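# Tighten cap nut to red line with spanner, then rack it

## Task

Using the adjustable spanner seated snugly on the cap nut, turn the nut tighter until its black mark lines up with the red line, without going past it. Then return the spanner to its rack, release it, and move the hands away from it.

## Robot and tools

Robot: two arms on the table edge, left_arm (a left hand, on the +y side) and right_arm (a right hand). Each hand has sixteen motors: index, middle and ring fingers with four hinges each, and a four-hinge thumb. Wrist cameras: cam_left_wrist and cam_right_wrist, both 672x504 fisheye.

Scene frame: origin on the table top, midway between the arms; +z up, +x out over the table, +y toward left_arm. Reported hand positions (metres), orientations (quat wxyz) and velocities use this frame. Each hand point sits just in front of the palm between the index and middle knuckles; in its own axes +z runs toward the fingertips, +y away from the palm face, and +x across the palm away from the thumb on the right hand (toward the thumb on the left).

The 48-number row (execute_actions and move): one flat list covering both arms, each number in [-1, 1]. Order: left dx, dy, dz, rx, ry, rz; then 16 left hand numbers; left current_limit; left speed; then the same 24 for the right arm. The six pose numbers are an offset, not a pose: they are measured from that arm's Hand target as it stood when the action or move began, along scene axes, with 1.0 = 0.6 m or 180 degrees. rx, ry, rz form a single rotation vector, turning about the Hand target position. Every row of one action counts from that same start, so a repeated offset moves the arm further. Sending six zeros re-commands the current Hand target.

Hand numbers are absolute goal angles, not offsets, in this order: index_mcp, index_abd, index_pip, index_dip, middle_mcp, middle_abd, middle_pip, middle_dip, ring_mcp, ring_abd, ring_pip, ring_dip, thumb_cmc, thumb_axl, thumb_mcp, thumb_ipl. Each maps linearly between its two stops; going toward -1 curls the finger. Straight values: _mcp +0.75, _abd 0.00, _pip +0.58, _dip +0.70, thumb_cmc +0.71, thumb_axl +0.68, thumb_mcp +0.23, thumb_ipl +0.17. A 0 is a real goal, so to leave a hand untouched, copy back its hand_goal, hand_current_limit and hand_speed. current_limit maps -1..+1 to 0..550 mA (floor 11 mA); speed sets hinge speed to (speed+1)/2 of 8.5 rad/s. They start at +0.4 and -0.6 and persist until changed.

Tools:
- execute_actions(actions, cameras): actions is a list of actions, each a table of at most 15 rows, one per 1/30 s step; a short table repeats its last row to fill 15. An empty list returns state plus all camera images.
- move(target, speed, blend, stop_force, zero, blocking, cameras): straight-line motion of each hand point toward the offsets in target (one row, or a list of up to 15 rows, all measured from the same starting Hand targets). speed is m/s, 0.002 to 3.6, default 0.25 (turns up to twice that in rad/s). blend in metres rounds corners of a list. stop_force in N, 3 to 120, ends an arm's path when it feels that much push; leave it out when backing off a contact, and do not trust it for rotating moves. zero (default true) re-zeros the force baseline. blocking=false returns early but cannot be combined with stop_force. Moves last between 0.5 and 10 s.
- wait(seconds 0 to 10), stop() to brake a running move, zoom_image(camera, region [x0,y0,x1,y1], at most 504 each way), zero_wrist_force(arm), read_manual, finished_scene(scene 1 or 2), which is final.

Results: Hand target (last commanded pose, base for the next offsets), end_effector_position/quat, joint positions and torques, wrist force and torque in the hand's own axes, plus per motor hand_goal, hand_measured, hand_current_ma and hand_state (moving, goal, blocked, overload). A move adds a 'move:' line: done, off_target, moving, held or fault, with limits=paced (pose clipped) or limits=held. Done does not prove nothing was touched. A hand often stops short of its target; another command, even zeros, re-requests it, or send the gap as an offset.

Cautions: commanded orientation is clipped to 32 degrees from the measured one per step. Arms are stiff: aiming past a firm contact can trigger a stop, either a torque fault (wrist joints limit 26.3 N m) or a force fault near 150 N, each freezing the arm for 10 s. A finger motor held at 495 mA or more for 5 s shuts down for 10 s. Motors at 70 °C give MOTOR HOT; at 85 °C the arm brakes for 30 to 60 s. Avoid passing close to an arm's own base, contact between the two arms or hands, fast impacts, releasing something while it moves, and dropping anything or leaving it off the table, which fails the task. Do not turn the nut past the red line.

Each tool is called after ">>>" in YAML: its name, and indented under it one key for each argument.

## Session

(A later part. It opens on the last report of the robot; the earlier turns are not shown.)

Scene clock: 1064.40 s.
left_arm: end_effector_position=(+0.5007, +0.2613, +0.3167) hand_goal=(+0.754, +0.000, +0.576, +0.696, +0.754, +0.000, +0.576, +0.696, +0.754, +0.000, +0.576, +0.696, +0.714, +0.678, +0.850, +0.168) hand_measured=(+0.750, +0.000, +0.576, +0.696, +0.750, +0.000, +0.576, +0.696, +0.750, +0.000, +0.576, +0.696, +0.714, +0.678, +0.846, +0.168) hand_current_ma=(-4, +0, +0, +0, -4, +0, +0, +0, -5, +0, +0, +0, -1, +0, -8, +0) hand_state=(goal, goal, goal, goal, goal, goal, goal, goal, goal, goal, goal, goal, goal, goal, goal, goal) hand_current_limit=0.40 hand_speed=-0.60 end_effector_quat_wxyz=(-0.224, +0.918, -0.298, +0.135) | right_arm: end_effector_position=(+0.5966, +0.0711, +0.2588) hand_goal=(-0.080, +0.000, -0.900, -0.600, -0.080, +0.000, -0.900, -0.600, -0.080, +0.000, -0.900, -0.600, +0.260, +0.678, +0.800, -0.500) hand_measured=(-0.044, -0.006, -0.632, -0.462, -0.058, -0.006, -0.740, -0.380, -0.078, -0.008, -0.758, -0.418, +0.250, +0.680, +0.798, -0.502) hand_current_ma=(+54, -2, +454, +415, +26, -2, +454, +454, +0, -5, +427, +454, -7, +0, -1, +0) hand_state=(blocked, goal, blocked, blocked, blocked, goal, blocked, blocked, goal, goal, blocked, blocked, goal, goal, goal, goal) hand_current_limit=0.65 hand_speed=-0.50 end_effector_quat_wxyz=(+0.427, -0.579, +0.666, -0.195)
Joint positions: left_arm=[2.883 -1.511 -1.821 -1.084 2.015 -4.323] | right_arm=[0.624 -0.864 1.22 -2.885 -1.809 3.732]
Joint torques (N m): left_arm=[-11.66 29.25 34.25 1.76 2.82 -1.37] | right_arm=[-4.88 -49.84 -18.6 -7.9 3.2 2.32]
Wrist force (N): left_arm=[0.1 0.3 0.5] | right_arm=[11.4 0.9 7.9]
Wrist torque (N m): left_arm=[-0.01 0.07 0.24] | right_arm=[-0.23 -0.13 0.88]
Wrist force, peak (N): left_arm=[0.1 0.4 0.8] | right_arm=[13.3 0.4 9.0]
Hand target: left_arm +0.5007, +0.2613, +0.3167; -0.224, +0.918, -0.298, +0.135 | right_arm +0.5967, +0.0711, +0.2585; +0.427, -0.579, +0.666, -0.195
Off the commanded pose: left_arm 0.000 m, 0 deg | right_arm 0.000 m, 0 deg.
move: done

>>> move:
  target:
    - [0,0,0,0,0,0,0.754,0,0.576,0.696,0.754,0,0.576,0.696,0.754,0,0.576,0.696,0.714,0.678,0.85,0.168,0.4,-0.6,-0.0017,0.00026,-0.00109,0.00167,0,0,-0.08,0,-0.90,-0.60,-0.08,0,-0.90,-0.60,-0.08,0,-0.90,-0.60,0.26,0.678,0.8,-0.5,0.65,-0.5]
    - [0,0,0,0,0,0,0.754,0,0.576,0.696,0.754,0,0.576,0.696,0.754,0,0.576,0.696,0.714,0.678,0.85,0.168,0.4,-0.6,-0.0017,-0.00086,0.00069,-0.00167,0,0,-0.08,0,-0.90,-0.60,-0.08,0,-0.90,-0.60,-0.08,0,-0.90,-0.60,0.26,0.678,0.8,-0.5,0.65,-0.5]
    - [0,0,0,0,0,0,0.754,0,0.576,0.696,0.754,0,0.576,0.696,0.754,0,0.576,0.696,0.714,0.678,0.85,0.168,0.4,-0.6,-0.0017,-0.0003,-0.0002,0,0,0,-0.08,0,-0.90,-0.60,-0.08,0,-0.90,-0.60,-0.08,0,-0.90,-0.60,0.26,0.678,0.8,-0.5,0.65,-0.5]
  speed: 0.02

>>> move:
  target:
    - [0,0,0,0,0,0,0.754,0,0.576,0.696,0.754,0,0.576,0.696,0.754,0,0.576,0.696,0.714,0.678,0.85,0.168,0.4,-0.6,-0.0017,0.00056,-0.00089,0.00167,0,0,-0.08,0,-0.90,-0.60,-0.08,0,-0.90,-0.60,-0.08,0,-0.90,-0.60,0.26,0.678,0.8,-0.5,0.65,-0.5]
    - [0,0,0,0,0,0,0.754,0,0.576,0.696,0.754,0,0.576,0.696,0.754,0,0.576,0.696,0.714,0.678,0.85,0.168,0.4,-0.6,-0.0017,-0.00056,0.00089,-0.00167,0,0,-0.08,0,-0.90,-0.60,-0.08,0,-0.90,-0.60,-0.08,0,-0.90,-0.60,0.26,0.678,0.8,-0.5,0.65,-0.5]
    - [0,0,0,0,0,0,0.754,0,0.576,0.696,0.754,0,0.576,0.696,0.754,0,0.576,0.696,0.714,0.678,0.85,0.168,0.4,-0.6,-0.0017,0,0,0,0,0,-0.08,0,-0.90,-0.60,-0.08,0,-0.90,-0.60,-0.08,0,-0.90,-0.60,0.26,0.678,0.8,-0.5,0.65,-0.5]
  speed: 0.02
  cameras: ["all"]

>>> zoom_image:
  camera: "cam_left_wrist"
  region: [80, 220, 180, 320]

Scene clock: 1066.87 s.
left_arm: end_effector_position=(+0.5007, +0.2613, +0.3167) hand_goal=(+0.754, +0.000, +0.576, +0.696, +0.754, +0.000, +0.576, +0.696, +0.754, +0.000, +0.576, +0.696, +0.714, +0.678, +0.850, +0.168) hand_measured=(+0.750, +0.000, +0.576, +0.696, +0.750, +0.000, +0.576, +0.696, +0.750, +0.000, +0.576, +0.696, +0.714, +0.678, +0.846, +0.168) hand_current_ma=(-4, +0, +0, +0, -4, +0, +0, +0, -5, +0, +0, +0, -1, +0, -8, +0) hand_state=(goal, goal, goal, goal, goal, goal, goal, goal, goal, goal, goal, goal, goal, goal, goal, goal) hand_current_limit=0.40 hand_speed=-0.60 end_effector_quat_wxyz=(-0.224, +0.918, -0.298, +0.135) | right_arm: end_effector_position=(+0.5956, +0.0709, +0.2586) hand_goal=(-0.080, +0.000, -0.900, -0.600, -0.080, +0.000, -0.900, -0.600, -0.080, +0.000, -0.900, -0.600, +0.260, +0.678, +0.800, -0.500) hand_measured=(-0.040, -0.004, -0.632, -0.462, -0.056, -0.006, -0.740, -0.380, -0.080, -0.012, -0.758, -0.418, +0.250, +0.680, +0.798, -0.502) hand_current_ma=(+67, -1, +454, +415, +32, -2, +454, +454, +0, -7, +427, +454, -7, +0, -1, +0) hand_state=(blocked, goal, blocked, blocked, blocked, goal, blocked, blocked, goal, goal, blocked, blocked, goal, goal, goal, goal) hand_current_limit=0.65 hand_speed=-0.50 end_effector_quat_wxyz=(+0.427, -0.579, +0.666, -0.195)
Joint positions: left_arm=[2.883 -1.511 -1.821 -1.084 2.015 -4.323] | right_arm=[0.624 -0.866 1.224 -2.887 -1.81 3.732]
Joint torques (N m): left_arm=[-12.34 30.08 34.72 1.98 2.83 -1.46] | right_arm=[-4.26 -48.27 -16.49 -7.1 3.32 1.6]
Wrist force (N): left_arm=[0.1 0.5 0.6] | right_arm=[7.0 -3.3 12.0]
Wrist torque (N m): left_arm=[0.00 0.07 0.25] | right_arm=[-0.57 0.29 1.19]
Wrist force, peak (N): left_arm=[0.4 0.5 0.8] | right_arm=[8.4 -3.4 12.3]
Hand target: left_arm +0.5007, +0.2613, +0.3167; -0.224, +0.918, -0.298, +0.135 | right_arm +0.5957, +0.0709, +0.2584; +0.427, -0.579, +0.666, -0.195
Off the commanded pose: left_arm 0.000 m, 0 deg | right_arm 0.000 m, 0 deg.
move: done

Scene clock: 1068.20 s.
left_arm: end_effector_position=(+0.5007, +0.2613, +0.3167) hand_goal=(+0.754, +0.000, +0.576, +0.696, +0.754, +0.000, +0.576, +0.696, +0.754, +0.000, +0.576, +0.696, +0.714, +0.678, +0.850, +0.168) hand_measured=(+0.750, +0.000, +0.576, +0.696, +0.750, +0.000, +0.576, +0.696, +0.750, +0.000, +0.576, +0.696, +0.714, +0.678, +0.846, +0.168) hand_current_ma=(-4, +0, +0, +0, -4, +0, +0, +0, -5, +0, +0, +0, -1, +0, -8, +0) hand_state=(goal, goal, goal, goal, goal, goal, goal, goal, goal, goal, goal, goal, goal, goal, goal, goal) hand_current_limit=0.40 hand_speed=-0.60 end_effector_quat_wxyz=(-0.224, +0.918, -0.298, +0.135) | right_arm: end_effector_position=(+0.5946, +0.0709, +0.2586) hand_goal=(-0.080, +0.000, -0.900, -0.600, -0.080, +0.000, -0.900, -0.600, -0.080, +0.000, -0.900, -0.600, +0.260, +0.678, +0.800, -0.500) hand_measured=(-0.036, -0.002, -0.636, -0.462, -0.054, -0.004, -0.740, -0.380, -0.080, -0.012, -0.758, -0.418, +0.250, +0.680, +0.798, -0.502) hand_current_ma=(+77, +0, +454, +415, +35, -1, +454, +454, +0, -7, +427, +454, -7, +0, -1, +0) hand_state=(blocked, goal, blocked, blocked, blocked, goal, blocked, blocked, goal, goal, blocked, blocked, goal, goal, goal, goal) hand_current_limit=0.65 hand_speed=-0.50 end_effector_quat_wxyz=(+0.427, -0.579, +0.666, -0.195)
Joint positions: left_arm=[2.883 -1.511 -1.821 -1.084 2.015 -4.323] | right_arm=[0.625 -0.868 1.227 -2.888 -1.81 3.732]
Joint torques (N m): left_arm=[-12.36 29.32 34.05 1.82 2.83 -1.26] | right_arm=[0.43 -48.35 -16.04 -7.16 4.78 1.37]
Wrist force (N): left_arm=[0.2 0.2 0.6] | right_arm=[11.1 -6.1 12.5]
Wrist torque (N m): left_arm=[-0.03 0.07 0.25] | right_arm=[-0.65 0.41 1.52]
Wrist force, peak (N): left_arm=[0.0 0.4 0.8] | right_arm=[12.4 -6.5 13.5]
Hand target: left_arm +0.5007, +0.2613, +0.3167; -0.224, +0.918, -0.298, +0.135 | right_arm +0.5946, +0.0709, +0.2584; +0.427, -0.579, +0.666, -0.195
Off the commanded pose: left_arm 0.000 m, 0 deg | right_arm 0.000 m, 0 deg.
move: done
camera_calibration:
cam_left_wrist: T_world_to_cam=[[-0.276121, 0.939053, 0.204782, -0.199568], [0.346082, -0.101631, 0.932684, -0.487547], [0.896652, 0.328405, -0.296927, -0.310926], [0, 0, 0, 1]] pos_world=[0.392419, 0.239965, 0.403273]
cam_right_wrist: T_world_to_cam=[[-0.448809, 0.875753, -0.17784, 0.279378], [-0.305929, 0.0364089, 0.951358, -0.123093], [0.839629, 0.481384, 0.251578, -0.472209], [0, 0, 0, 1]] pos_world=[0.48421, -0.0128701, 0.285587]

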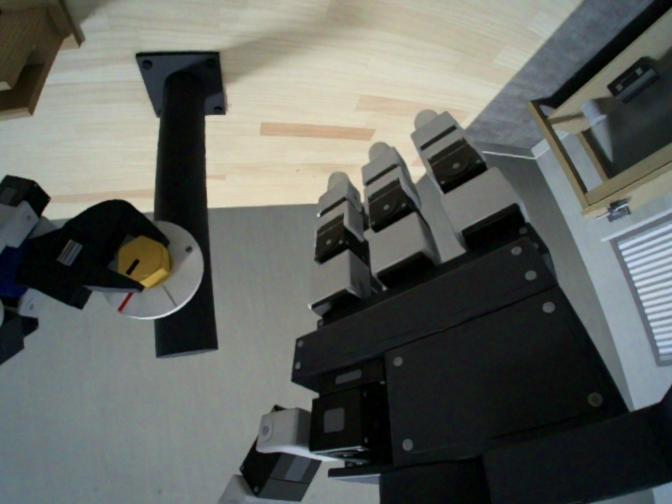

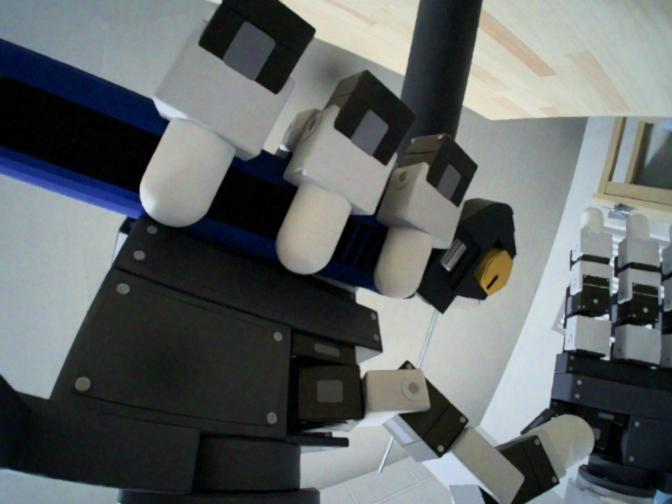

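Scaled by 5.040 from the camera's 672x504 image, which has a finer 960x720 frame.

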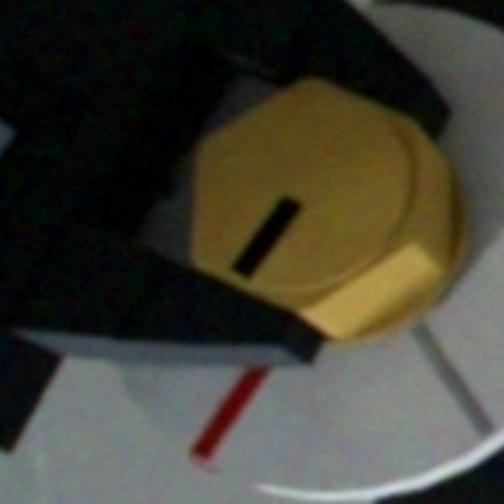

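>>> move:
  target:
    - [0,0,0,0,0,0,0.754,0,0.576,0.696,0.754,0,0.576,0.696,0.754,0,0.576,0.696,0.714,0.678,0.85,0.168,0.4,-0.6,0,-0.0007,0.0007,0,0,0,-0.08,0,-0.90,-0.60,-0.08,0,-0.90,-0.60,-0.08,0,-0.90,-0.60,0.26,0.678,0.8,-0.5,0.65,-0.5]
    - [0,0,0,0,0,0,0.754,0,0.576,0.696,0.754,0,0.576,0.696,0.754,0,0.576,0.696,0.714,0.678,0.85,0.168,0.4,-0.6,-0.0008,0.0002,-0.0008,0.00278,0,0,-0.08,0,-0.90,-0.60,-0.08,0,-0.90,-0.60,-0.08,0,-0.90,-0.60,0.26,0.678,0.8,-0.5,0.65,-0.5]
    - [0,0,0,0,0,0,0.754,0,0.576,0.696,0.754,0,0.576,0.696,0.754,0,0.576,0.696,0.714,0.678,0.85,0.168,0.4,-0.6,-0.0015,-0.0016,0.0022,-0.00278,0,0,-0.08,0,-0.90,-0.60,-0.08,0,-0.90,-0.60,-0.08,0,-0.90,-0.60,0.26,0.678,0.8,-0.5,0.65,-0.5]
    - [0,0,0,0,0,0,0.754,0,0.576,0.696,0.754,0,0.576,0.696,0.754,0,0.576,0.696,0.714,0.678,0.85,0.168,0.4,-0.6,-0.0017,-0.0007,0.0007,0,0,0,-0.08,0,-0.90,-0.60,-0.08,0,-0.90,-0.60,-0.08,0,-0.90,-0.60,0.26,0.678,0.8,-0.5,0.65,-0.5]
  speed: 0.02

>>> move:
  target:
    - [0,0,0,0,0,0,0.754,0,0.576,0.696,0.754,0,0.576,0.696,0.754,0,0.576,0.696,0.714,0.678,0.85,0.168,0.4,-0.6,-0.0008,0.0009,-0.0015,0.00278,0,0,-0.08,0,-0.90,-0.60,-0.08,0,-0.90,-0.60,-0.08,0,-0.90,-0.60,0.26,0.678,0.8,-0.5,0.65,-0.5]
    - [0,0,0,0,0,0,0.754,0,0.576,0.696,0.754,0,0.576,0.696,0.754,0,0.576,0.696,0.714,0.678,0.85,0.168,0.4,-0.6,-0.0015,-0.0009,0.0015,-0.00278,0,0,-0.08,0,-0.90,-0.60,-0.08,0,-0.90,-0.60,-0.08,0,-0.90,-0.60,0.26,0.678,0.8,-0.5,0.65,-0.5]
    - [0,0,0,0,0,0,0.754,0,0.576,0.696,0.754,0,0.576,0.696,0.754,0,0.576,0.696,0.714,0.678,0.85,0.168,0.4,-0.6,-0.0017,0,0,0,0,0,-0.08,0,-0.90,-0.60,-0.08,0,-0.90,-0.60,-0.08,0,-0.90,-0.60,0.26,0.678,0.8,-0.5,0.65,-0.5]
  speed: 0.02
  cameras: ["all"]

>>> zoom_image:
  camera: "cam_left_wrist"
  region: [80, 220, 180, 320]

>>> zoom_image:
  camera: "cam_right_wrist"
  region: [360, 160, 540, 340]

Scene clock: 1071.43 s.
left_arm: end_effector_position=(+0.5007, +0.2613, +0.3167) hand_goal=(+0.754, +0.000, +0.576, +0.696, +0.754, +0.000, +0.576, +0.696, +0.754, +0.000, +0.576, +0.696, +0.714, +0.678, +0.850, +0.168) hand_measured=(+0.750, +0.000, +0.576, +0.696, +0.750, +0.000, +0.576, +0.696, +0.750, +0.000, +0.576, +0.696, +0.714, +0.678, +0.846, +0.168) hand_current_ma=(-4, +0, +0, +0, -4, +0, +0, +0, -5, +0, +0, +0, -1, +0, -8, +0) hand_state=(goal, goal, goal, goal, goal, goal, goal, goal, goal, goal, goal, goal, goal, goal, goal, goal) hand_current_limit=0.40 hand_speed=-0.60 end_effector_quat_wxyz=(-0.224, +0.918, -0.298, +0.135) | right_arm: end_effector_position=(+0.5936, +0.0705, +0.2590) hand_goal=(-0.080, +0.000, -0.900, -0.600, -0.080, +0.000, -0.900, -0.600, -0.080, +0.000, -0.900, -0.600, +0.260, +0.678, +0.800, -0.500) hand_measured=(-0.028, -0.002, -0.640, -0.460, -0.050, -0.004, -0.740, -0.380, -0.080, -0.014, -0.758, -0.418, +0.250, +0.680, +0.798, -0.502) hand_current_ma=(+98, -1, +454, +424, +44, -2, +454, +454, +0, -9, +427, +454, -7, +0, -1, +0) hand_state=(blocked, goal, blocked, blocked, blocked, goal, blocked, blocked, goal, goal, blocked, blocked, goal, goal, goal, goal) hand_current_limit=0.65 hand_speed=-0.50 end_effector_quat_wxyz=(+0.427, -0.579, +0.666, -0.195)
Joint positions: left_arm=[2.883 -1.511 -1.821 -1.084 2.015 -4.323] | right_arm=[0.625 -0.871 1.231 -2.889 -1.811 3.733]
Joint torques (N m): left_arm=[-11.59 29.7 34.48 1.93 3.01 -1.21] | right_arm=[-2.44 -53.21 -19.97 -8.09 3.67 1.66]
Wrist force (N): left_arm=[0.0 0.3 0.3] | right_arm=[8.0 -0.5 16.6]
Wrist torque (N m): left_arm=[-0.01 0.08 0.24] | right_arm=[-0.72 0.52 1.23]
Wrist force, peak (N): left_arm=[0.2 0.6 0.7] | right_arm=[-3.7 0.0 21.3]
Hand target: left_arm +0.5007, +0.2613, +0.3167; -0.224, +0.918, -0.298, +0.135 | right_arm +0.5936, +0.0705, +0.2588; +0.427, -0.579, +0.666, -0.195
Off the commanded pose: left_arm 0.000 m, 0 deg | right_arm 0.000 m, 0 deg.
move: done

Scene clock: 1073.03 s.
left_arm: end_effector_position=(+0.5007, +0.2613, +0.3167) hand_goal=(+0.754, +0.000, +0.576, +0.696, +0.754, +0.000, +0.576, +0.696, +0.754, +0.000, +0.576, +0.696, +0.714, +0.678, +0.850, +0.168) hand_measured=(+0.750, +0.000, +0.576, +0.696, +0.750, +0.000, +0.576, +0.696, +0.750, +0.000, +0.576, +0.696, +0.714, +0.678, +0.846, +0.168) hand_current_ma=(-4, +0, +0, +0, -4, +0, +0, +0, -5, +0, +0, +0, -1, +0, -8, +0) hand_state=(goal, goal, goal, goal, goal, goal, goal, goal, goal, goal, goal, goal, goal, goal, goal, goal) hand_current_limit=0.40 hand_speed=-0.60 end_effector_quat_wxyz=(-0.224, +0.918, -0.298, +0.135) | right_arm: end_effector_position=(+0.5926, +0.0705, +0.2590) hand_goal=(-0.080, +0.000, -0.900, -0.600, -0.080, +0.000, -0.900, -0.600, -0.080, +0.000, -0.900, -0.600, +0.260, +0.678, +0.800, -0.500) hand_measured=(-0.026, +0.000, -0.640, -0.460, -0.048, -0.004, -0.740, -0.380, -0.080, -0.014, -0.758, -0.418, +0.250, +0.680, +0.798, -0.502) hand_current_ma=(+108, +0, +454, +424, +48, -1, +454, +454, +0, -9, +428, +454, -7, +0, -1, +0) hand_state=(blocked, goal, blocked, blocked, blocked, goal, blocked, blocked, goal, goal, blocked, blocked, goal, goal, goal, goal) hand_current_limit=0.65 hand_speed=-0.50 end_effector_quat_wxyz=(+0.427, -0.579, +0.666, -0.195)
Joint positions: left_arm=[2.883 -1.511 -1.821 -1.084 2.015 -4.323] | right_arm=[0.626 -0.873 1.234 -2.89 -1.811 3.733]
Joint torques (N m): left_arm=[-12.23 29.21 34.25 1.8 2.96 -1.36] | right_arm=[0.32 -55.36 -18.7 -8.13 4.6 1.49]
Wrist force (N): left_arm=[0.0 0.3 0.4] | right_arm=[10.3 -3.7 17.3]
Wrist torque (N m): left_arm=[0.00 0.08 0.23] | right_arm=[-0.86 0.74 1.48]
Wrist force, peak (N): left_arm=[0.0 0.5 0.9] | right_arm=[13.1 -2.8 20.0]
Hand target: left_arm +0.5007, +0.2613, +0.3167; -0.224, +0.918, -0.298, +0.135 | right_arm +0.5926, +0.0705, +0.2588; +0.427, -0.579, +0.666, -0.195
Off the commanded pose: left_arm 0.000 m, 0 deg | right_arm 0.000 m, 0 deg.
move: done
camera_calibration:
cam_left_wrist: T_world_to_cam=[[-0.276121, 0.939053, 0.204782, -0.199568], [0.346082, -0.101631, 0.932684, -0.487547], [0.896652, 0.328405, -0.296927, -0.310926], [0, 0, 0, 1]] pos_world=[0.392419, 0.239965, 0.403273]
cam_right_wrist: T_world_to_cam=[[-0.448735, 0.875795, -0.177818, 0.278948], [-0.305926, 0.0364114, 0.951359, -0.124069], [0.83967, 0.481307, 0.25159, -0.470414], [0, 0, 0, 1]] pos_world=[0.48221, -0.01337, 0.285987]

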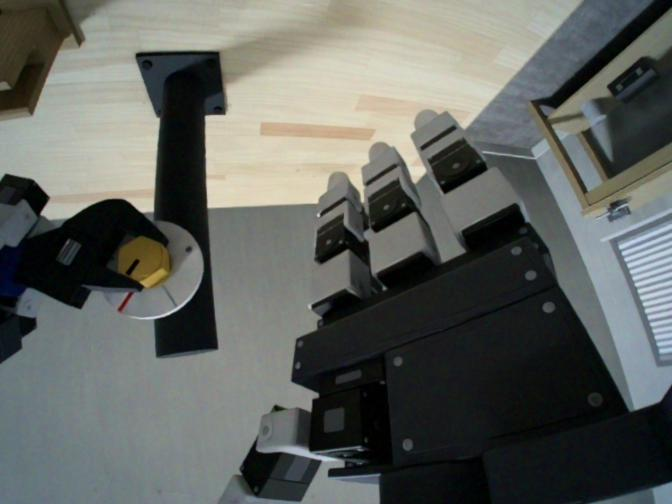

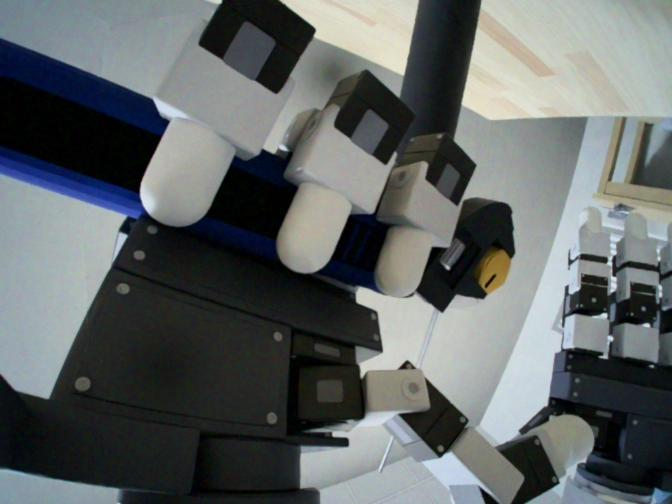

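Scaled by 5.040 from the camera's 672x504 image, which has a finer 960x720 frame.

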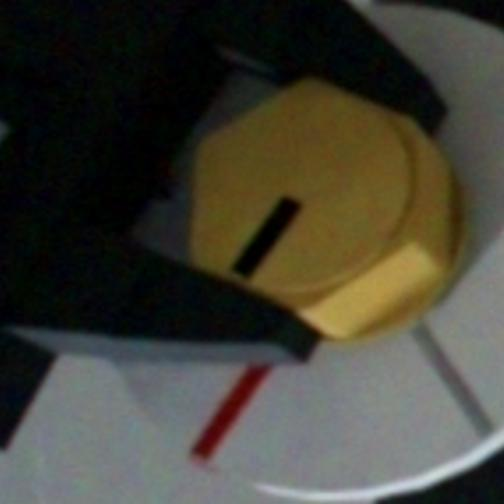

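Scaled by 2.800 from the camera's 672x504 image, which has a finer 960x720 frame.

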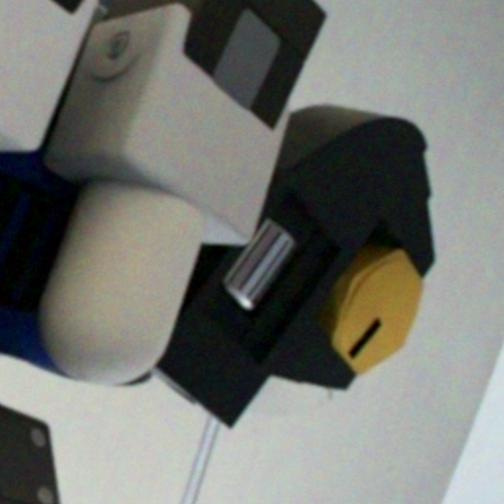

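>>> execute_actions:
  actions: []

>>> zoom_image:
  camera: "cam_left_wrist"
  region: [60, 180, 260, 340]

Scene clock: 1074.77 s.
left_arm: end_effector_position=(+0.5007, +0.2613, +0.3167) hand_goal=(+0.754, +0.000, +0.576, +0.696, +0.754, +0.000, +0.576, +0.696, +0.754, +0.000, +0.576, +0.696, +0.714, +0.678, +0.850, +0.168) hand_measured=(+0.750, +0.000, +0.576, +0.696, +0.750, +0.000, +0.576, +0.696, +0.750, +0.000, +0.576, +0.696, +0.714, +0.678, +0.846, +0.168) hand_current_ma=(-4, +0, +0, +0, -4, +0, +0, +0, -5, +0, +0, +0, -1, +0, -8, +0) hand_state=(goal, goal, goal, goal, goal, goal, goal, goal, goal, goal, goal, goal, goal, goal, goal, goal) hand_current_limit=0.40 hand_speed=-0.60 end_effector_quat_wxyz=(-0.224, +0.918, -0.298, +0.135) | right_arm: end_effector_position=(+0.5926, +0.0705, +0.2588) hand_goal=(-0.080, +0.000, -0.900, -0.600, -0.080, +0.000, -0.900, -0.600, -0.080, +0.000, -0.900, -0.600, +0.260, +0.678, +0.800, -0.500) hand_measured=(-0.026, +0.000, -0.640, -0.460, -0.048, -0.004, -0.740, -0.380, -0.078, -0.014, -0.758, -0.418, +0.250, +0.680, +0.798, -0.502) hand_current_ma=(+108, +0, +454, +427, +48, -1, +454, +454, +0, -9, +428, +454, -7, +0, -1, +0) hand_state=(blocked, goal, blocked, blocked, blocked, goal, blocked, blocked, goal, goal, blocked, blocked, goal, goal, goal, goal) hand_current_limit=0.65 hand_speed=-0.50 end_effector_quat_wxyz=(+0.427, -0.579, +0.666, -0.195)
Joint positions: left_arm=[2.883 -1.511 -1.821 -1.084 2.015 -4.323] | right_arm=[0.626 -0.873 1.234 -2.891 -1.811 3.733]
Joint velocities: within noise
Joint torques (N m): left_arm=[-12.54 29.4 34.75 1.81 2.98 -1.35] | right_arm=[-1.76 -53.11 -19 -6.07 2.69 1.13]
Motor temperatures (°C): left_arm=[19 17 26 29 24 35] | right_arm=[24 23 20 24 23 27]
Wrist force (N): left_arm=[-0.1 0.4 0.5] | right_arm=[9.0 -1.3 14.5]
Wrist torque (N m): left_arm=[-0.01 0.10 0.23] | right_arm=[-0.66 0.31 1.33]
Wrist force, peak (N): left_arm=[-0.1 0.5 0.9] | right_arm=[10.3 -2.9 17.5]
Hand target: left_arm +0.5007, +0.2613, +0.3167; -0.224, +0.918, -0.298, +0.135 | right_arm +0.5926, +0.0705, +0.2588; +0.427, -0.579, +0.666, -0.195
Off the commanded pose: left_arm 0.000 m, 0 deg | right_arm 0.000 m, 0 deg.
camera_calibration:
cam_left_wrist: T_world_to_cam=[[-0.276121, 0.939053, 0.204782, -0.199568], [0.346082, -0.101631, 0.932684, -0.487547], [0.896652, 0.328405, -0.296927, -0.310926], [0, 0, 0, 1]] pos_world=[0.392419, 0.239965, 0.403273]
cam_right_wrist: T_world_to_cam=[[-0.448697, 0.875858, -0.177604, 0.278878], [-0.305731, 0.036303, 0.951426, -0.123963], [0.839762, 0.481201, 0.251488, -0.470464], [0, 0, 0, 1]] pos_world=[0.48231, -0.01337, 0.285787]

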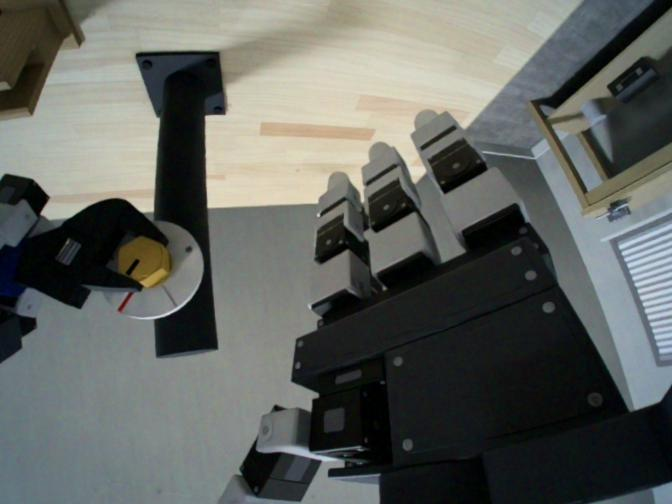

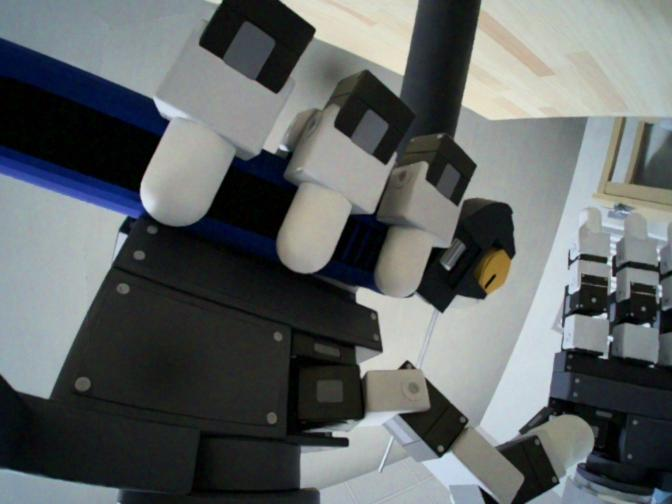

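Scaled by 2.520 from the camera's 672x504 image, which has a finer 960x720 frame.

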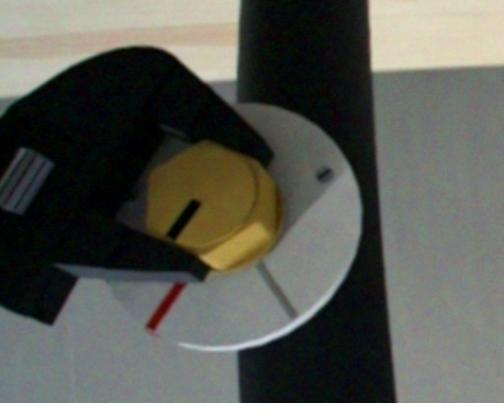

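>>> move:
  target:
    - [0,0,0,0,0,0,0.754,0,0.576,0.696,0.754,0,0.576,0.696,0.754,0,0.576,0.696,0.714,0.678,0.85,0.168,0.4,-0.6,-0.00083,0.0009,-0.0015,0.00278,0,0,-0.08,0,-0.90,-0.60,-0.08,0,-0.90,-0.60,-0.08,0,-0.90,-0.60,0.26,0.678,0.8,-0.5,0.65,-0.5]
    - [0,0,0,0,0,0,0.754,0,0.576,0.696,0.754,0,0.576,0.696,0.754,0,0.576,0.696,0.714,0.678,0.85,0.168,0.4,-0.6,-0.00167,-0.0009,0.0015,-0.00278,0,0,-0.08,0,-0.90,-0.60,-0.08,0,-0.90,-0.60,-0.08,0,-0.90,-0.60,0.26,0.678,0.8,-0.5,0.65,-0.5]
    - [0,0,0,0,0,0,0.754,0,0.576,0.696,0.754,0,0.576,0.696,0.754,0,0.576,0.696,0.714,0.678,0.85,0.168,0.4,-0.6,-0.0025,0.0009,-0.0015,0.00278,0,0,-0.08,0,-0.90,-0.60,-0.08,0,-0.90,-0.60,-0.08,0,-0.90,-0.60,0.26,0.678,0.8,-0.5,0.65,-0.5]
    - [0,0,0,0,0,0,0.754,0,0.576,0.696,0.754,0,0.576,0.696,0.754,0,0.576,0.696,0.714,0.678,0.85,0.168,0.4,-0.6,-0.00333,-0.0009,0.0015,-0.00278,0,0,-0.08,0,-0.90,-0.60,-0.08,0,-0.90,-0.60,-0.08,0,-0.90,-0.60,0.26,0.678,0.8,-0.5,0.65,-0.5]
    - [0,0,0,0,0,0,0.754,0,0.576,0.696,0.754,0,0.576,0.696,0.754,0,0.576,0.696,0.714,0.678,0.85,0.168,0.4,-0.6,-0.00417,0.0009,-0.0015,0.00278,0,0,-0.08,0,-0.90,-0.60,-0.08,0,-0.90,-0.60,-0.08,0,-0.90,-0.60,0.26,0.678,0.8,-0.5,0.65,-0.5]
    - [0,0,0,0,0,0,0.754,0,0.576,0.696,0.754,0,0.576,0.696,0.754,0,0.576,0.696,0.714,0.678,0.85,0.168,0.4,-0.6,-0.005,-0.0009,0.0015,-0.00278,0,0,-0.08,0,-0.90,-0.60,-0.08,0,-0.90,-0.60,-0.08,0,-0.90,-0.60,0.26,0.678,0.8,-0.5,0.65,-0.5]
    - [0,0,0,0,0,0,0.754,0,0.576,0.696,0.754,0,0.576,0.696,0.754,0,0.576,0.696,0.714,0.678,0.85,0.168,0.4,-0.6,-0.00583,0.0009,-0.0015,0.00278,0,0,-0.08,0,-0.90,-0.60,-0.08,0,-0.90,-0.60,-0.08,0,-0.90,-0.60,0.26,0.678,0.8,-0.5,0.65,-0.5]
    - [0,0,0,0,0,0,0.754,0,0.576,0.696,0.754,0,0.576,0.696,0.754,0,0.576,0.696,0.714,0.678,0.85,0.168,0.4,-0.6,-0.00667,0,0,0,0,0,-0.08,0,-0.90,-0.60,-0.08,0,-0.90,-0.60,-0.08,0,-0.90,-0.60,0.26,0.678,0.8,-0.5,0.65,-0.5]
  speed: 0.02

>>> execute_actions:
  actions: []
  cameras: ["all"]

>>> zoom_image:
  camera: "cam_left_wrist"
  region: [60, 180, 260, 340]

Scene clock: 1080.30 s.
left_arm: end_effector_position=(+0.5007, +0.2613, +0.3167) hand_goal=(+0.754, +0.000, +0.576, +0.696, +0.754, +0.000, +0.576, +0.696, +0.754, +0.000, +0.576, +0.696, +0.714, +0.678, +0.850, +0.168) hand_measured=(+0.750, +0.000, +0.576, +0.696, +0.750, +0.000, +0.576, +0.696, +0.750, +0.000, +0.576, +0.696, +0.714, +0.678, +0.846, +0.168) hand_current_ma=(-4, +0, +0, +0, -4, +0, +0, +0, -5, +0, +0, +0, -1, +0, -8, +0) hand_state=(goal, goal, goal, goal, goal, goal, goal, goal, goal, goal, goal, goal, goal, goal, goal, goal) hand_current_limit=0.40 hand_speed=-0.60 end_effector_quat_wxyz=(-0.224, +0.918, -0.298, +0.135) | right_arm: end_effector_position=(+0.5886, +0.0704, +0.2587) hand_goal=(-0.080, +0.000, -0.900, -0.600, -0.080, +0.000, -0.900, -0.600, -0.080, +0.000, -0.900, -0.600, +0.260, +0.678, +0.800, -0.500) hand_measured=(-0.004, +0.002, -0.652, -0.454, -0.036, -0.002, -0.740, -0.380, -0.074, -0.016, -0.752, -0.418, +0.250, +0.680, +0.798, -0.502) hand_current_ma=(+179, +1, +454, +452, +79, -1, +454, +454, +3, -12, +454, +454, -7, +0, -1, +0) hand_state=(blocked, goal, blocked, blocked, blocked, goal, blocked, blocked, goal, goal, blocked, blocked, goal, goal, goal, goal) hand_current_limit=0.65 hand_speed=-0.50 end_effector_quat_wxyz=(+0.427, -0.579, +0.666, -0.195)
Joint positions: left_arm=[2.883 -1.511 -1.821 -1.084 2.015 -4.323] | right_arm=[0.629 -0.879 1.246 -2.895 -1.814 3.735]
Joint torques (N m): left_arm=[-12.08 29.4 35.03 1.79 3.01 -1.27] | right_arm=[26.48 -75 -33.22 -1.21 1.4 -5.2]
Wrist force (N): left_arm=[-0.1 0.4 0.4] | right_arm=[2.3 -8.6 24.1]
Wrist torque (N m): left_arm=[0.00 0.09 0.23] | right_arm=[-1.18 0.90 2.47]
Wrist force, peak (N): left_arm=[0.0 0.5 0.9] | right_arm=[11.4 -6.7 23.5]
Hand target: left_arm +0.5007, +0.2613, +0.3167; -0.224, +0.918, -0.298, +0.135 | right_arm +0.5886, +0.0705, +0.2588; +0.427, -0.579, +0.666, -0.195
Off the commanded pose: left_arm 0.000 m, 0 deg | right_arm 0.000 m, 0 deg.
move: done

Scene clock: 1080.30 s.
left_arm: end_effector_position=(+0.5007, +0.2613, +0.3167) hand_goal=(+0.754, +0.000, +0.576, +0.696, +0.754, +0.000, +0.576, +0.696, +0.754, +0.000, +0.576, +0.696, +0.714, +0.678, +0.850, +0.168) hand_measured=(+0.750, +0.000, +0.576, +0.696, +0.750, +0.000, +0.576, +0.696, +0.750, +0.000, +0.576, +0.696, +0.714, +0.678, +0.846, +0.168) hand_current_ma=(-4, +0, +0, +0, -4, +0, +0, +0, -5, +0, +0, +0, -1, +0, -8, +0) hand_state=(goal, goal, goal, goal, goal, goal, goal, goal, goal, goal, goal, goal, goal, goal, goal, goal) hand_current_limit=0.40 hand_speed=-0.60 end_effector_quat_wxyz=(-0.224, +0.918, -0.298, +0.135) | right_arm: end_effector_position=(+0.5886, +0.0704, +0.2587) hand_goal=(-0.080, +0.000, -0.900, -0.600, -0.080, +0.000, -0.900, -0.600, -0.080, +0.000, -0.900, -0.600, +0.260, +0.678, +0.800, -0.500) hand_measured=(-0.004, +0.002, -0.652, -0.454, -0.036, -0.002, -0.740, -0.380, -0.074, -0.016, -0.752, -0.418, +0.250, +0.680, +0.798, -0.502) hand_current_ma=(+179, +1, +454, +452, +79, -1, +454, +454, +3, -12, +454, +454, -7, +0, -1, +0) hand_state=(blocked, goal, blocked, blocked, blocked, goal, blocked, blocked, goal, goal, blocked, blocked, goal, goal, goal, goal) hand_current_limit=0.65 hand_speed=-0.50 end_effector_quat_wxyz=(+0.427, -0.579, +0.666, -0.195)
Joint positions: left_arm=[2.883 -1.511 -1.821 -1.084 2.015 -4.323] | right_arm=[0.629 -0.879 1.246 -2.895 -1.814 3.735]
Joint velocities: within noise
Joint torques (N m): left_arm=[-12.08 29.4 35.03 1.79 3.01 -1.27] | right_arm=[26.48 -75 -33.22 -1.21 1.4 -5.2]
Motor temperatures (°C): left_arm=[19 17 26 29 24 35] | right_arm=[24 23 20 24 23 27]
Wrist force (N): left_arm=[-0.1 0.4 0.4] | right_arm=[2.3 -8.6 24.1]
Wrist torque (N m): left_arm=[0.00 0.09 0.23] | right_arm=[-1.18 0.90 2.47]
Wrist force, peak (N): left_arm=[-0.1 0.4 0.4] | right_arm=[2.3 -8.6 24.1]
Hand target: left_arm +0.5007, +0.2613, +0.3167; -0.224, +0.918, -0.298, +0.135 | right_arm +0.5886, +0.0705, +0.2588; +0.427, -0.579, +0.666, -0.195
Off the commanded pose: left_arm 0.000 m, 0 deg | right_arm 0.000 m, 0 deg.
camera_calibration:
cam_left_wrist: T_world_to_cam=[[-0.276121, 0.939053, 0.204782, -0.199568], [0.346082, -0.101631, 0.932684, -0.487547], [0.896652, 0.328405, -0.296927, -0.310926], [0, 0, 0, 1]] pos_world=[0.392419, 0.239965, 0.403273]
cam_right_wrist: T_world_to_cam=[[-0.448663, 0.875906, -0.177457, 0.277008], [-0.305669, 0.0361896, 0.95145, -0.125129], [0.839802, 0.481123, 0.251501, -0.467104], [0, 0, 0, 1]] pos_world=[0.47831, -0.01337, 0.285687]

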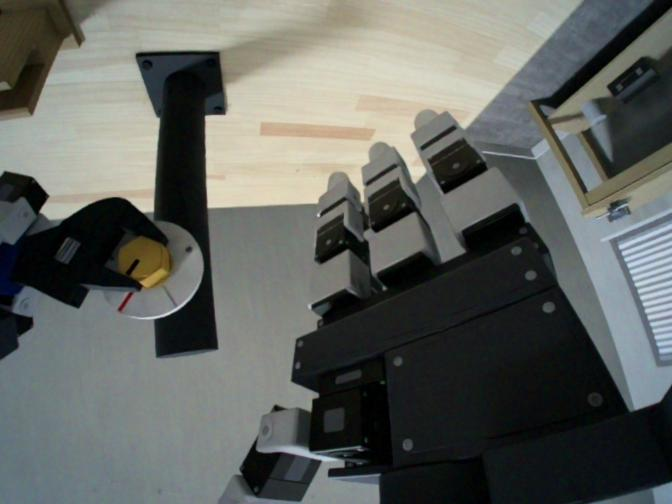

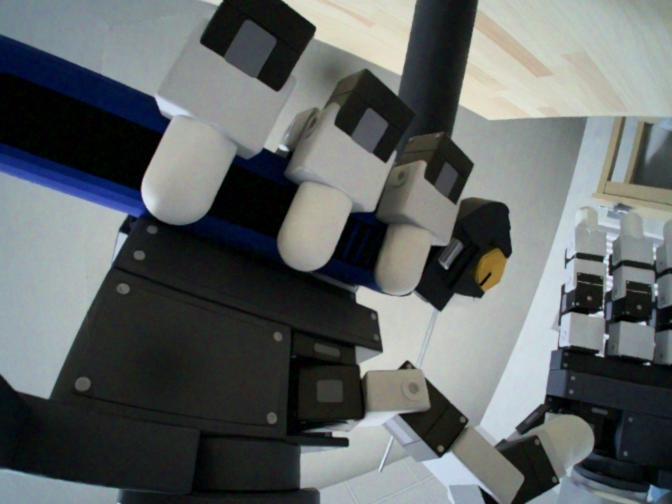

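Scaled by 2.520 from the camera's 672x504 image, which has a finer 960x720 frame.

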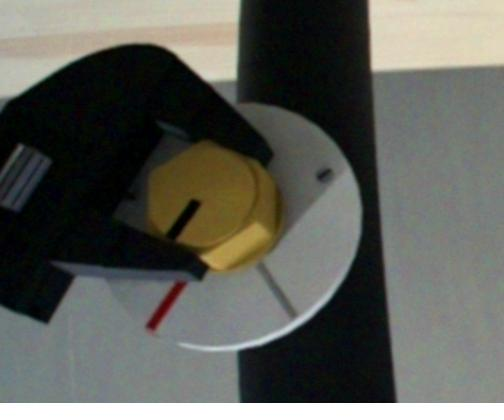

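>>> move:
  target:
    - [0,0,0,0,0,0,0.754,0,0.576,0.696,0.754,0,0.576,0.696,0.754,0,0.576,0.696,0.714,0.678,0.85,0.168,0.4,-0.6,-0.00083,0.0018,-0.0030,0.00556,0,0,-0.08,0,-0.90,-0.60,-0.08,0,-0.90,-0.60,-0.08,0,-0.90,-0.60,0.26,0.678,0.8,-0.5,0.65,-0.5]
    - [0,0,0,0,0,0,0.754,0,0.576,0.696,0.754,0,0.576,0.696,0.754,0,0.576,0.696,0.714,0.678,0.85,0.168,0.4,-0.6,-0.00167,-0.0018,0.0030,-0.00556,0,0,-0.08,0,-0.90,-0.60,-0.08,0,-0.90,-0.60,-0.08,0,-0.90,-0.60,0.26,0.678,0.8,-0.5,0.65,-0.5]
    - [0,0,0,0,0,0,0.754,0,0.576,0.696,0.754,0,0.576,0.696,0.754,0,0.576,0.696,0.714,0.678,0.85,0.168,0.4,-0.6,-0.0025,0.0018,-0.0030,0.00556,0,0,-0.08,0,-0.90,-0.60,-0.08,0,-0.90,-0.60,-0.08,0,-0.90,-0.60,0.26,0.678,0.8,-0.5,0.65,-0.5]
    - [0,0,0,0,0,0,0.754,0,0.576,0.696,0.754,0,0.576,0.696,0.754,0,0.576,0.696,0.714,0.678,0.85,0.168,0.4,-0.6,-0.00333,-0.0018,0.0030,-0.00556,0,0,-0.08,0,-0.90,-0.60,-0.08,0,-0.90,-0.60,-0.08,0,-0.90,-0.60,0.26,0.678,0.8,-0.5,0.65,-0.5]
    - [0,0,0,0,0,0,0.754,0,0.576,0.696,0.754,0,0.576,0.696,0.754,0,0.576,0.696,0.714,0.678,0.85,0.168,0.4,-0.6,-0.00417,0.0018,-0.0030,0.00556,0,0,-0.08,0,-0.90,-0.60,-0.08,0,-0.90,-0.60,-0.08,0,-0.90,-0.60,0.26,0.678,0.8,-0.5,0.65,-0.5]
    - [0,0,0,0,0,0,0.754,0,0.576,0.696,0.754,0,0.576,0.696,0.754,0,0.576,0.696,0.714,0.678,0.85,0.168,0.4,-0.6,-0.005,-0.0018,0.0030,-0.00556,0,0,-0.08,0,-0.90,-0.60,-0.08,0,-0.90,-0.60,-0.08,0,-0.90,-0.60,0.26,0.678,0.8,-0.5,0.65,-0.5]
    - [0,0,0,0,0,0,0.754,0,0.576,0.696,0.754,0,0.576,0.696,0.754,0,0.576,0.696,0.714,0.678,0.85,0.168,0.4,-0.6,-0.00583,0.0018,-0.0030,0.00556,0,0,-0.08,0,-0.90,-0.60,-0.08,0,-0.90,-0.60,-0.08,0,-0.90,-0.60,0.26,0.678,0.8,-0.5,0.65,-0.5]
    - [0,0,0,0,0,0,0.754,0,0.576,0.696,0.754,0,0.576,0.696,0.754,0,0.576,0.696,0.714,0.678,0.85,0.168,0.4,-0.6,-0.00667,0,0,0,0,0,-0.08,0,-0.90,-0.60,-0.08,0,-0.90,-0.60,-0.08,0,-0.90,-0.60,0.26,0.678,0.8,-0.5,0.65,-0.5]
  speed: 0.03
  cameras: ["all"]

>>> zoom_image:
  camera: "cam_left_wrist"
  region: [60, 180, 260, 340]

Scene clock: 1088.30 s.
left_arm: end_effector_position=(+0.5007, +0.2613, +0.3167) hand_goal=(+0.754, +0.000, +0.576, +0.696, +0.754, +0.000, +0.576, +0.696, +0.754, +0.000, +0.576, +0.696, +0.714, +0.678, +0.850, +0.168) hand_measured=(+0.750, +0.000, +0.576, +0.696, +0.750, +0.000, +0.576, +0.696, +0.750, +0.000, +0.576, +0.696, +0.714, +0.678, +0.846, +0.168) hand_current_ma=(-4, +0, +0, +0, -4, +0, +0, +0, -5, +0, +0, +0, -1, +0, -8, +0) hand_state=(goal, goal, goal, goal, goal, goal, goal, goal, goal, goal, goal, goal, goal, goal, goal, goal) hand_current_limit=0.40 hand_speed=-0.60 end_effector_quat_wxyz=(-0.224, +0.918, -0.298, +0.135) | right_arm: end_effector_position=(+0.5846, +0.0705, +0.2588) hand_goal=(-0.080, +0.000, -0.900, -0.600, -0.080, +0.000, -0.900, -0.600, -0.080, +0.000, -0.900, -0.600, +0.260, +0.678, +0.800, -0.500) hand_measured=(-0.032, -0.004, -0.640, -0.452, -0.048, -0.004, -0.740, -0.380, -0.074, -0.014, -0.752, -0.418, +0.250, +0.680, +0.798, -0.502) hand_current_ma=(+86, -2, +454, +454, +46, -2, +454, +454, +3, -9, +454, +454, -7, +0, -1, +0) hand_state=(blocked, goal, blocked, blocked, blocked, goal, blocked, blocked, goal, goal, blocked, blocked, goal, goal, goal, goal) hand_current_limit=0.65 hand_speed=-0.50 end_effector_quat_wxyz=(+0.427, -0.579, +0.666, -0.195)
Joint positions: left_arm=[2.883 -1.511 -1.821 -1.084 2.015 -4.323] | right_arm=[0.632 -0.886 1.258 -2.9 -1.816 3.737]
Joint torques (N m): left_arm=[-11.8 30.2 34.12 1.94 3.17 -1.39] | right_arm=[12.86 -72.66 -36.42 -1.93 -1.82 -2.3]
Wrist force (N): left_arm=[0.0 0.2 0.6] | right_arm=[1.4 6.2 6.4]
Wrist torque (N m): left_arm=[-0.04 0.09 0.23] | right_arm=[0.21 -0.13 0.11]
Wrist force, peak (N): left_arm=[-0.3 0.6 0.9] | right_arm=[12.2 -10.9 22.5]
Hand target: left_arm +0.5007, +0.2613, +0.3167; -0.224, +0.918, -0.298, +0.135 | right_arm +0.5846, +0.0705, +0.2588; +0.427, -0.579, +0.666, -0.195
Off the commanded pose: left_arm 0.000 m, 0 deg | right_arm 0.000 m, 0 deg.
move: done
camera_calibration:
cam_left_wrist: T_world_to_cam=[[-0.276121, 0.939053, 0.204782, -0.199568], [0.346082, -0.101631, 0.932684, -0.487547], [0.896652, 0.328405, -0.296927, -0.310926], [0, 0, 0, 1]] pos_world=[0.392419, 0.239965, 0.403273]
cam_right_wrist: T_world_to_cam=[[-0.448708, 0.87587, -0.177516, 0.275251], [-0.305772, 0.0361805, 0.951417, -0.126293], [0.83974, 0.481188, 0.251582, -0.463737], [0, 0, 0, 1]] pos_world=[0.47431, -0.0133702, 0.285687]

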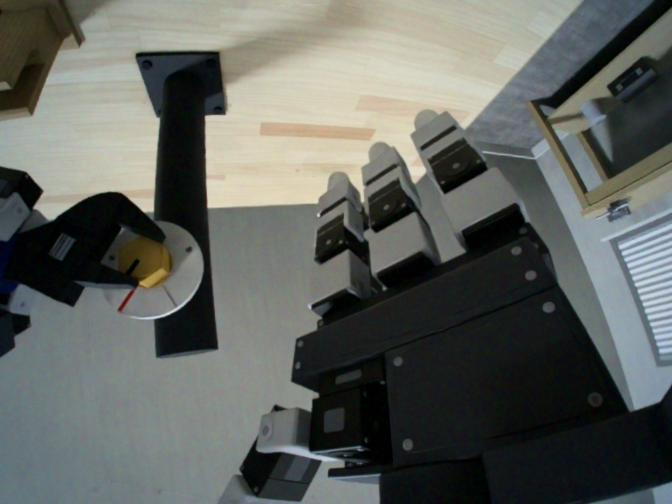

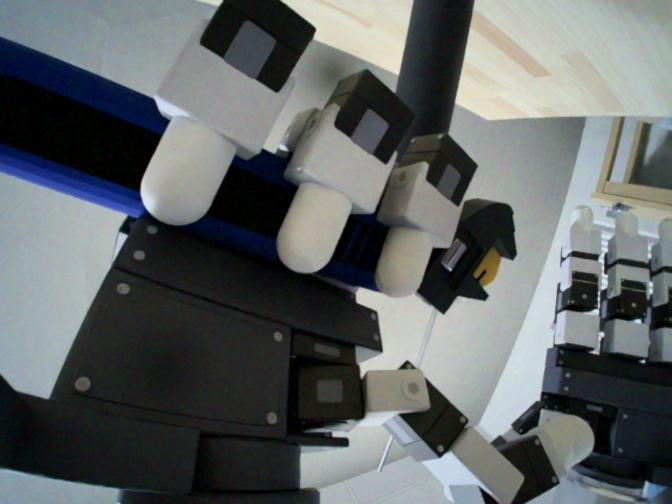

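Scaled by 2.520 from the camera's 672x504 image, which has a finer 960x720 frame.

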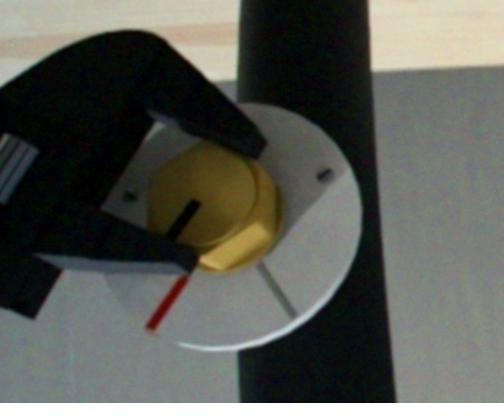

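>>> move:
  target: [0,0,0,0,0,0,0.754,0,0.576,0.696,0.754,0,0.576,0.696,0.754,0,0.576,0.696,0.714,0.678,0.85,0.168,0.4,-0.6,-0.0667,0,0,0,0,0,-0.08,0,-0.90,-0.60,-0.08,0,-0.90,-0.60,-0.08,0,-0.90,-0.60,0.26,0.678,0.8,-0.5,0.65,-0.5]
  speed: 0.04
  cameras: ["all"]

>>> zoom_image:
  camera: "cam_left_wrist"
  region: [60, 180, 260, 340]

>>> zoom_image:
  camera: "cam_left_wrist"
  region: [100, 220, 180, 320]

Scene clock: 1090.03 s.
left_arm: end_effector_position=(+0.5007, +0.2613, +0.3167) hand_goal=(+0.754, +0.000, +0.576, +0.696, +0.754, +0.000, +0.576, +0.696, +0.754, +0.000, +0.576, +0.696, +0.714, +0.678, +0.850, +0.168) hand_measured=(+0.750, +0.000, +0.576, +0.696, +0.750, +0.000, +0.576, +0.696, +0.750, +0.000, +0.576, +0.696, +0.714, +0.678, +0.846, +0.168) hand_current_ma=(-4, +0, +0, +0, -4, +0, +0, +0, -5, +0, +0, +0, -1, +0, -8, +0) hand_state=(goal, goal, goal, goal, goal, goal, goal, goal, goal, goal, goal, goal, goal, goal, goal, goal) hand_current_limit=0.40 hand_speed=-0.60 end_effector_quat_wxyz=(-0.224, +0.918, -0.298, +0.135) | right_arm: end_effector_position=(+0.5447, +0.0705, +0.2588) hand_goal=(-0.080, +0.000, -0.900, -0.600, -0.080, +0.000, -0.900, -0.600, -0.080, +0.000, -0.900, -0.600, +0.260, +0.678, +0.800, -0.500) hand_measured=(-0.032, -0.004, -0.640, -0.452, -0.048, -0.004, -0.740, -0.380, -0.074, -0.014, -0.752, -0.418, +0.250, +0.680, +0.798, -0.502) hand_current_ma=(+86, -2, +454, +454, +46, -2, +454, +454, +3, -9, +454, +454, -7, +0, -1, +0) hand_state=(blocked, goal, blocked, blocked, blocked, goal, blocked, blocked, goal, goal, blocked, blocked, goal, goal, goal, goal) hand_current_limit=0.65 hand_speed=-0.50 end_effector_quat_wxyz=(+0.427, -0.579, +0.666, -0.195)
Joint positions: left_arm=[2.883 -1.511 -1.821 -1.084 2.015 -4.323] | right_arm=[0.666 -0.952 1.369 -2.94 -1.843 3.757]
Joint torques (N m): left_arm=[-11.83 29.45 34.74 1.76 3.09 -1.23] | right_arm=[12.84 -67.57 -17.7 -7.3 -1.96 2.48]
Wrist force (N): left_arm=[0.0 0.5 0.5] | right_arm=[1.5 5.9 5.8]
Wrist torque (N m): left_arm=[0.01 0.09 0.23] | right_arm=[0.21 -0.22 -0.04]
Wrist force, peak (N): left_arm=[0.1 0.4 0.8] | right_arm=[2.2 6.6 7.6]
Hand target: left_arm +0.5007, +0.2613, +0.3167; -0.224, +0.918, -0.298, +0.135 | right_arm +0.5446, +0.0705, +0.2588; +0.427, -0.579, +0.666, -0.195
Off the commanded pose: left_arm 0.000 m, 0 deg | right_arm 0.000 m, 0 deg.
move: done
camera_calibration:
cam_left_wrist: T_world_to_cam=[[-0.276121, 0.939053, 0.204782, -0.199568], [0.346082, -0.101631, 0.932684, -0.487547], [0.896652, 0.328405, -0.296927, -0.310926], [0, 0, 0, 1]] pos_world=[0.392419, 0.239965, 0.403273]
cam_right_wrist: T_world_to_cam=[[-0.448671, 0.875855, -0.177688, 0.257353], [-0.30577, 0.0363799, 0.95141, -0.138616], [0.839761, 0.481201, 0.251488, -0.430155], [0, 0, 0, 1]] pos_world=[0.43431, -0.0133698, 0.285787]

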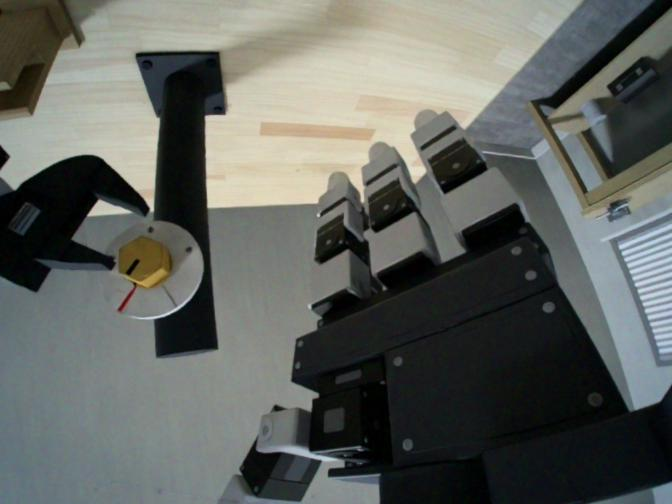

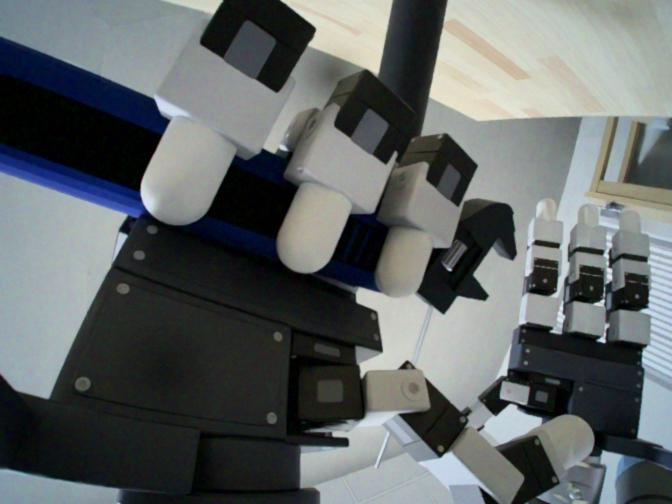

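Scaled by 2.520 from the camera's 672x504 image, which has a finer 960x720 frame.

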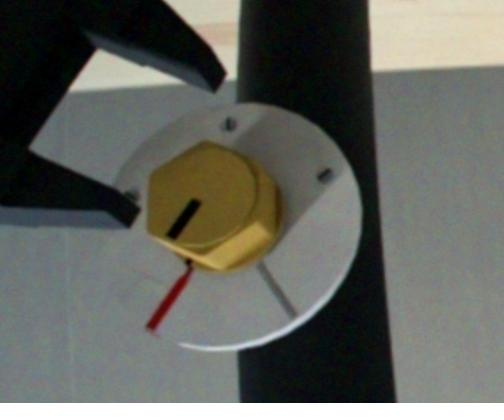

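Scaled by 5.040 from the camera's 672x504 image, which has a finer 960x720 frame.

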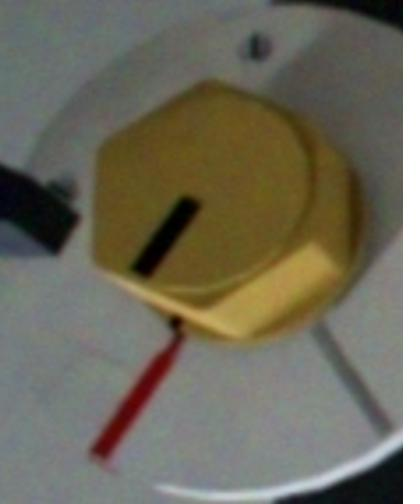

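>>> zoom_image:
  camera: "cam_left_wrist"
  region: [110, 250, 155, 315]

Scaled by 7.754 from the camera's 672x504 image, which has a finer 960x720 frame.

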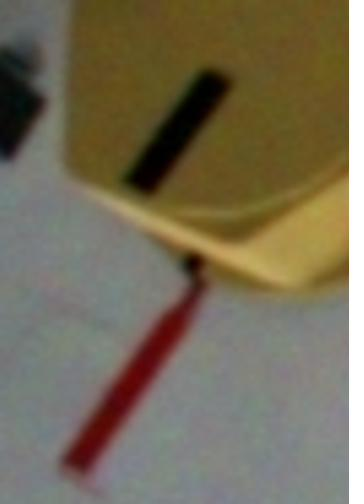

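>>> zoom_image:
  camera: "cam_left_wrist"
  region: [96, 216, 212, 326]

>>> zoom_image:
  camera: "cam_left_wrist"
  region: [112, 262, 152, 302]

Scaled by 4.345 from the camera's 672x504 image, which has a finer 960x720 frame.

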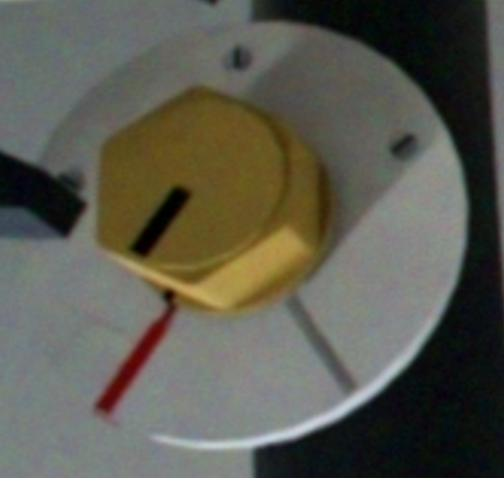

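Scaled by 12.600 from the camera's 672x504 image, which has a finer 960x720 frame.

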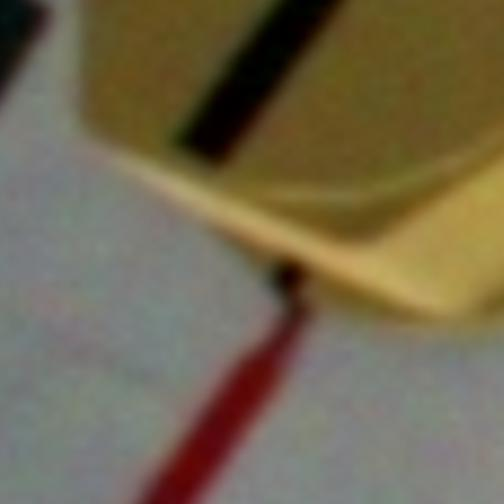

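>>> zoom_image:
  camera: "cam_left_wrist"
  region: [110, 280, 146, 316]

>>> zoom_image:
  camera: "cam_left_wrist"
  region: [120, 246, 156, 282]

Scaled by 14.000 from the camera's 672x504 image, which has a finer 960x720 frame.

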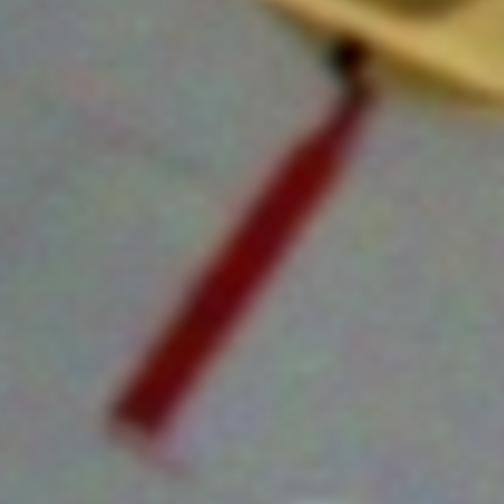

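Scaled by 14.000 from the camera's 672x504 image, which has a finer 960x720 frame.

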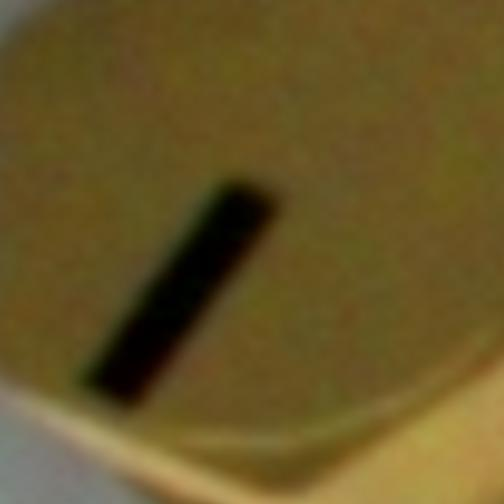

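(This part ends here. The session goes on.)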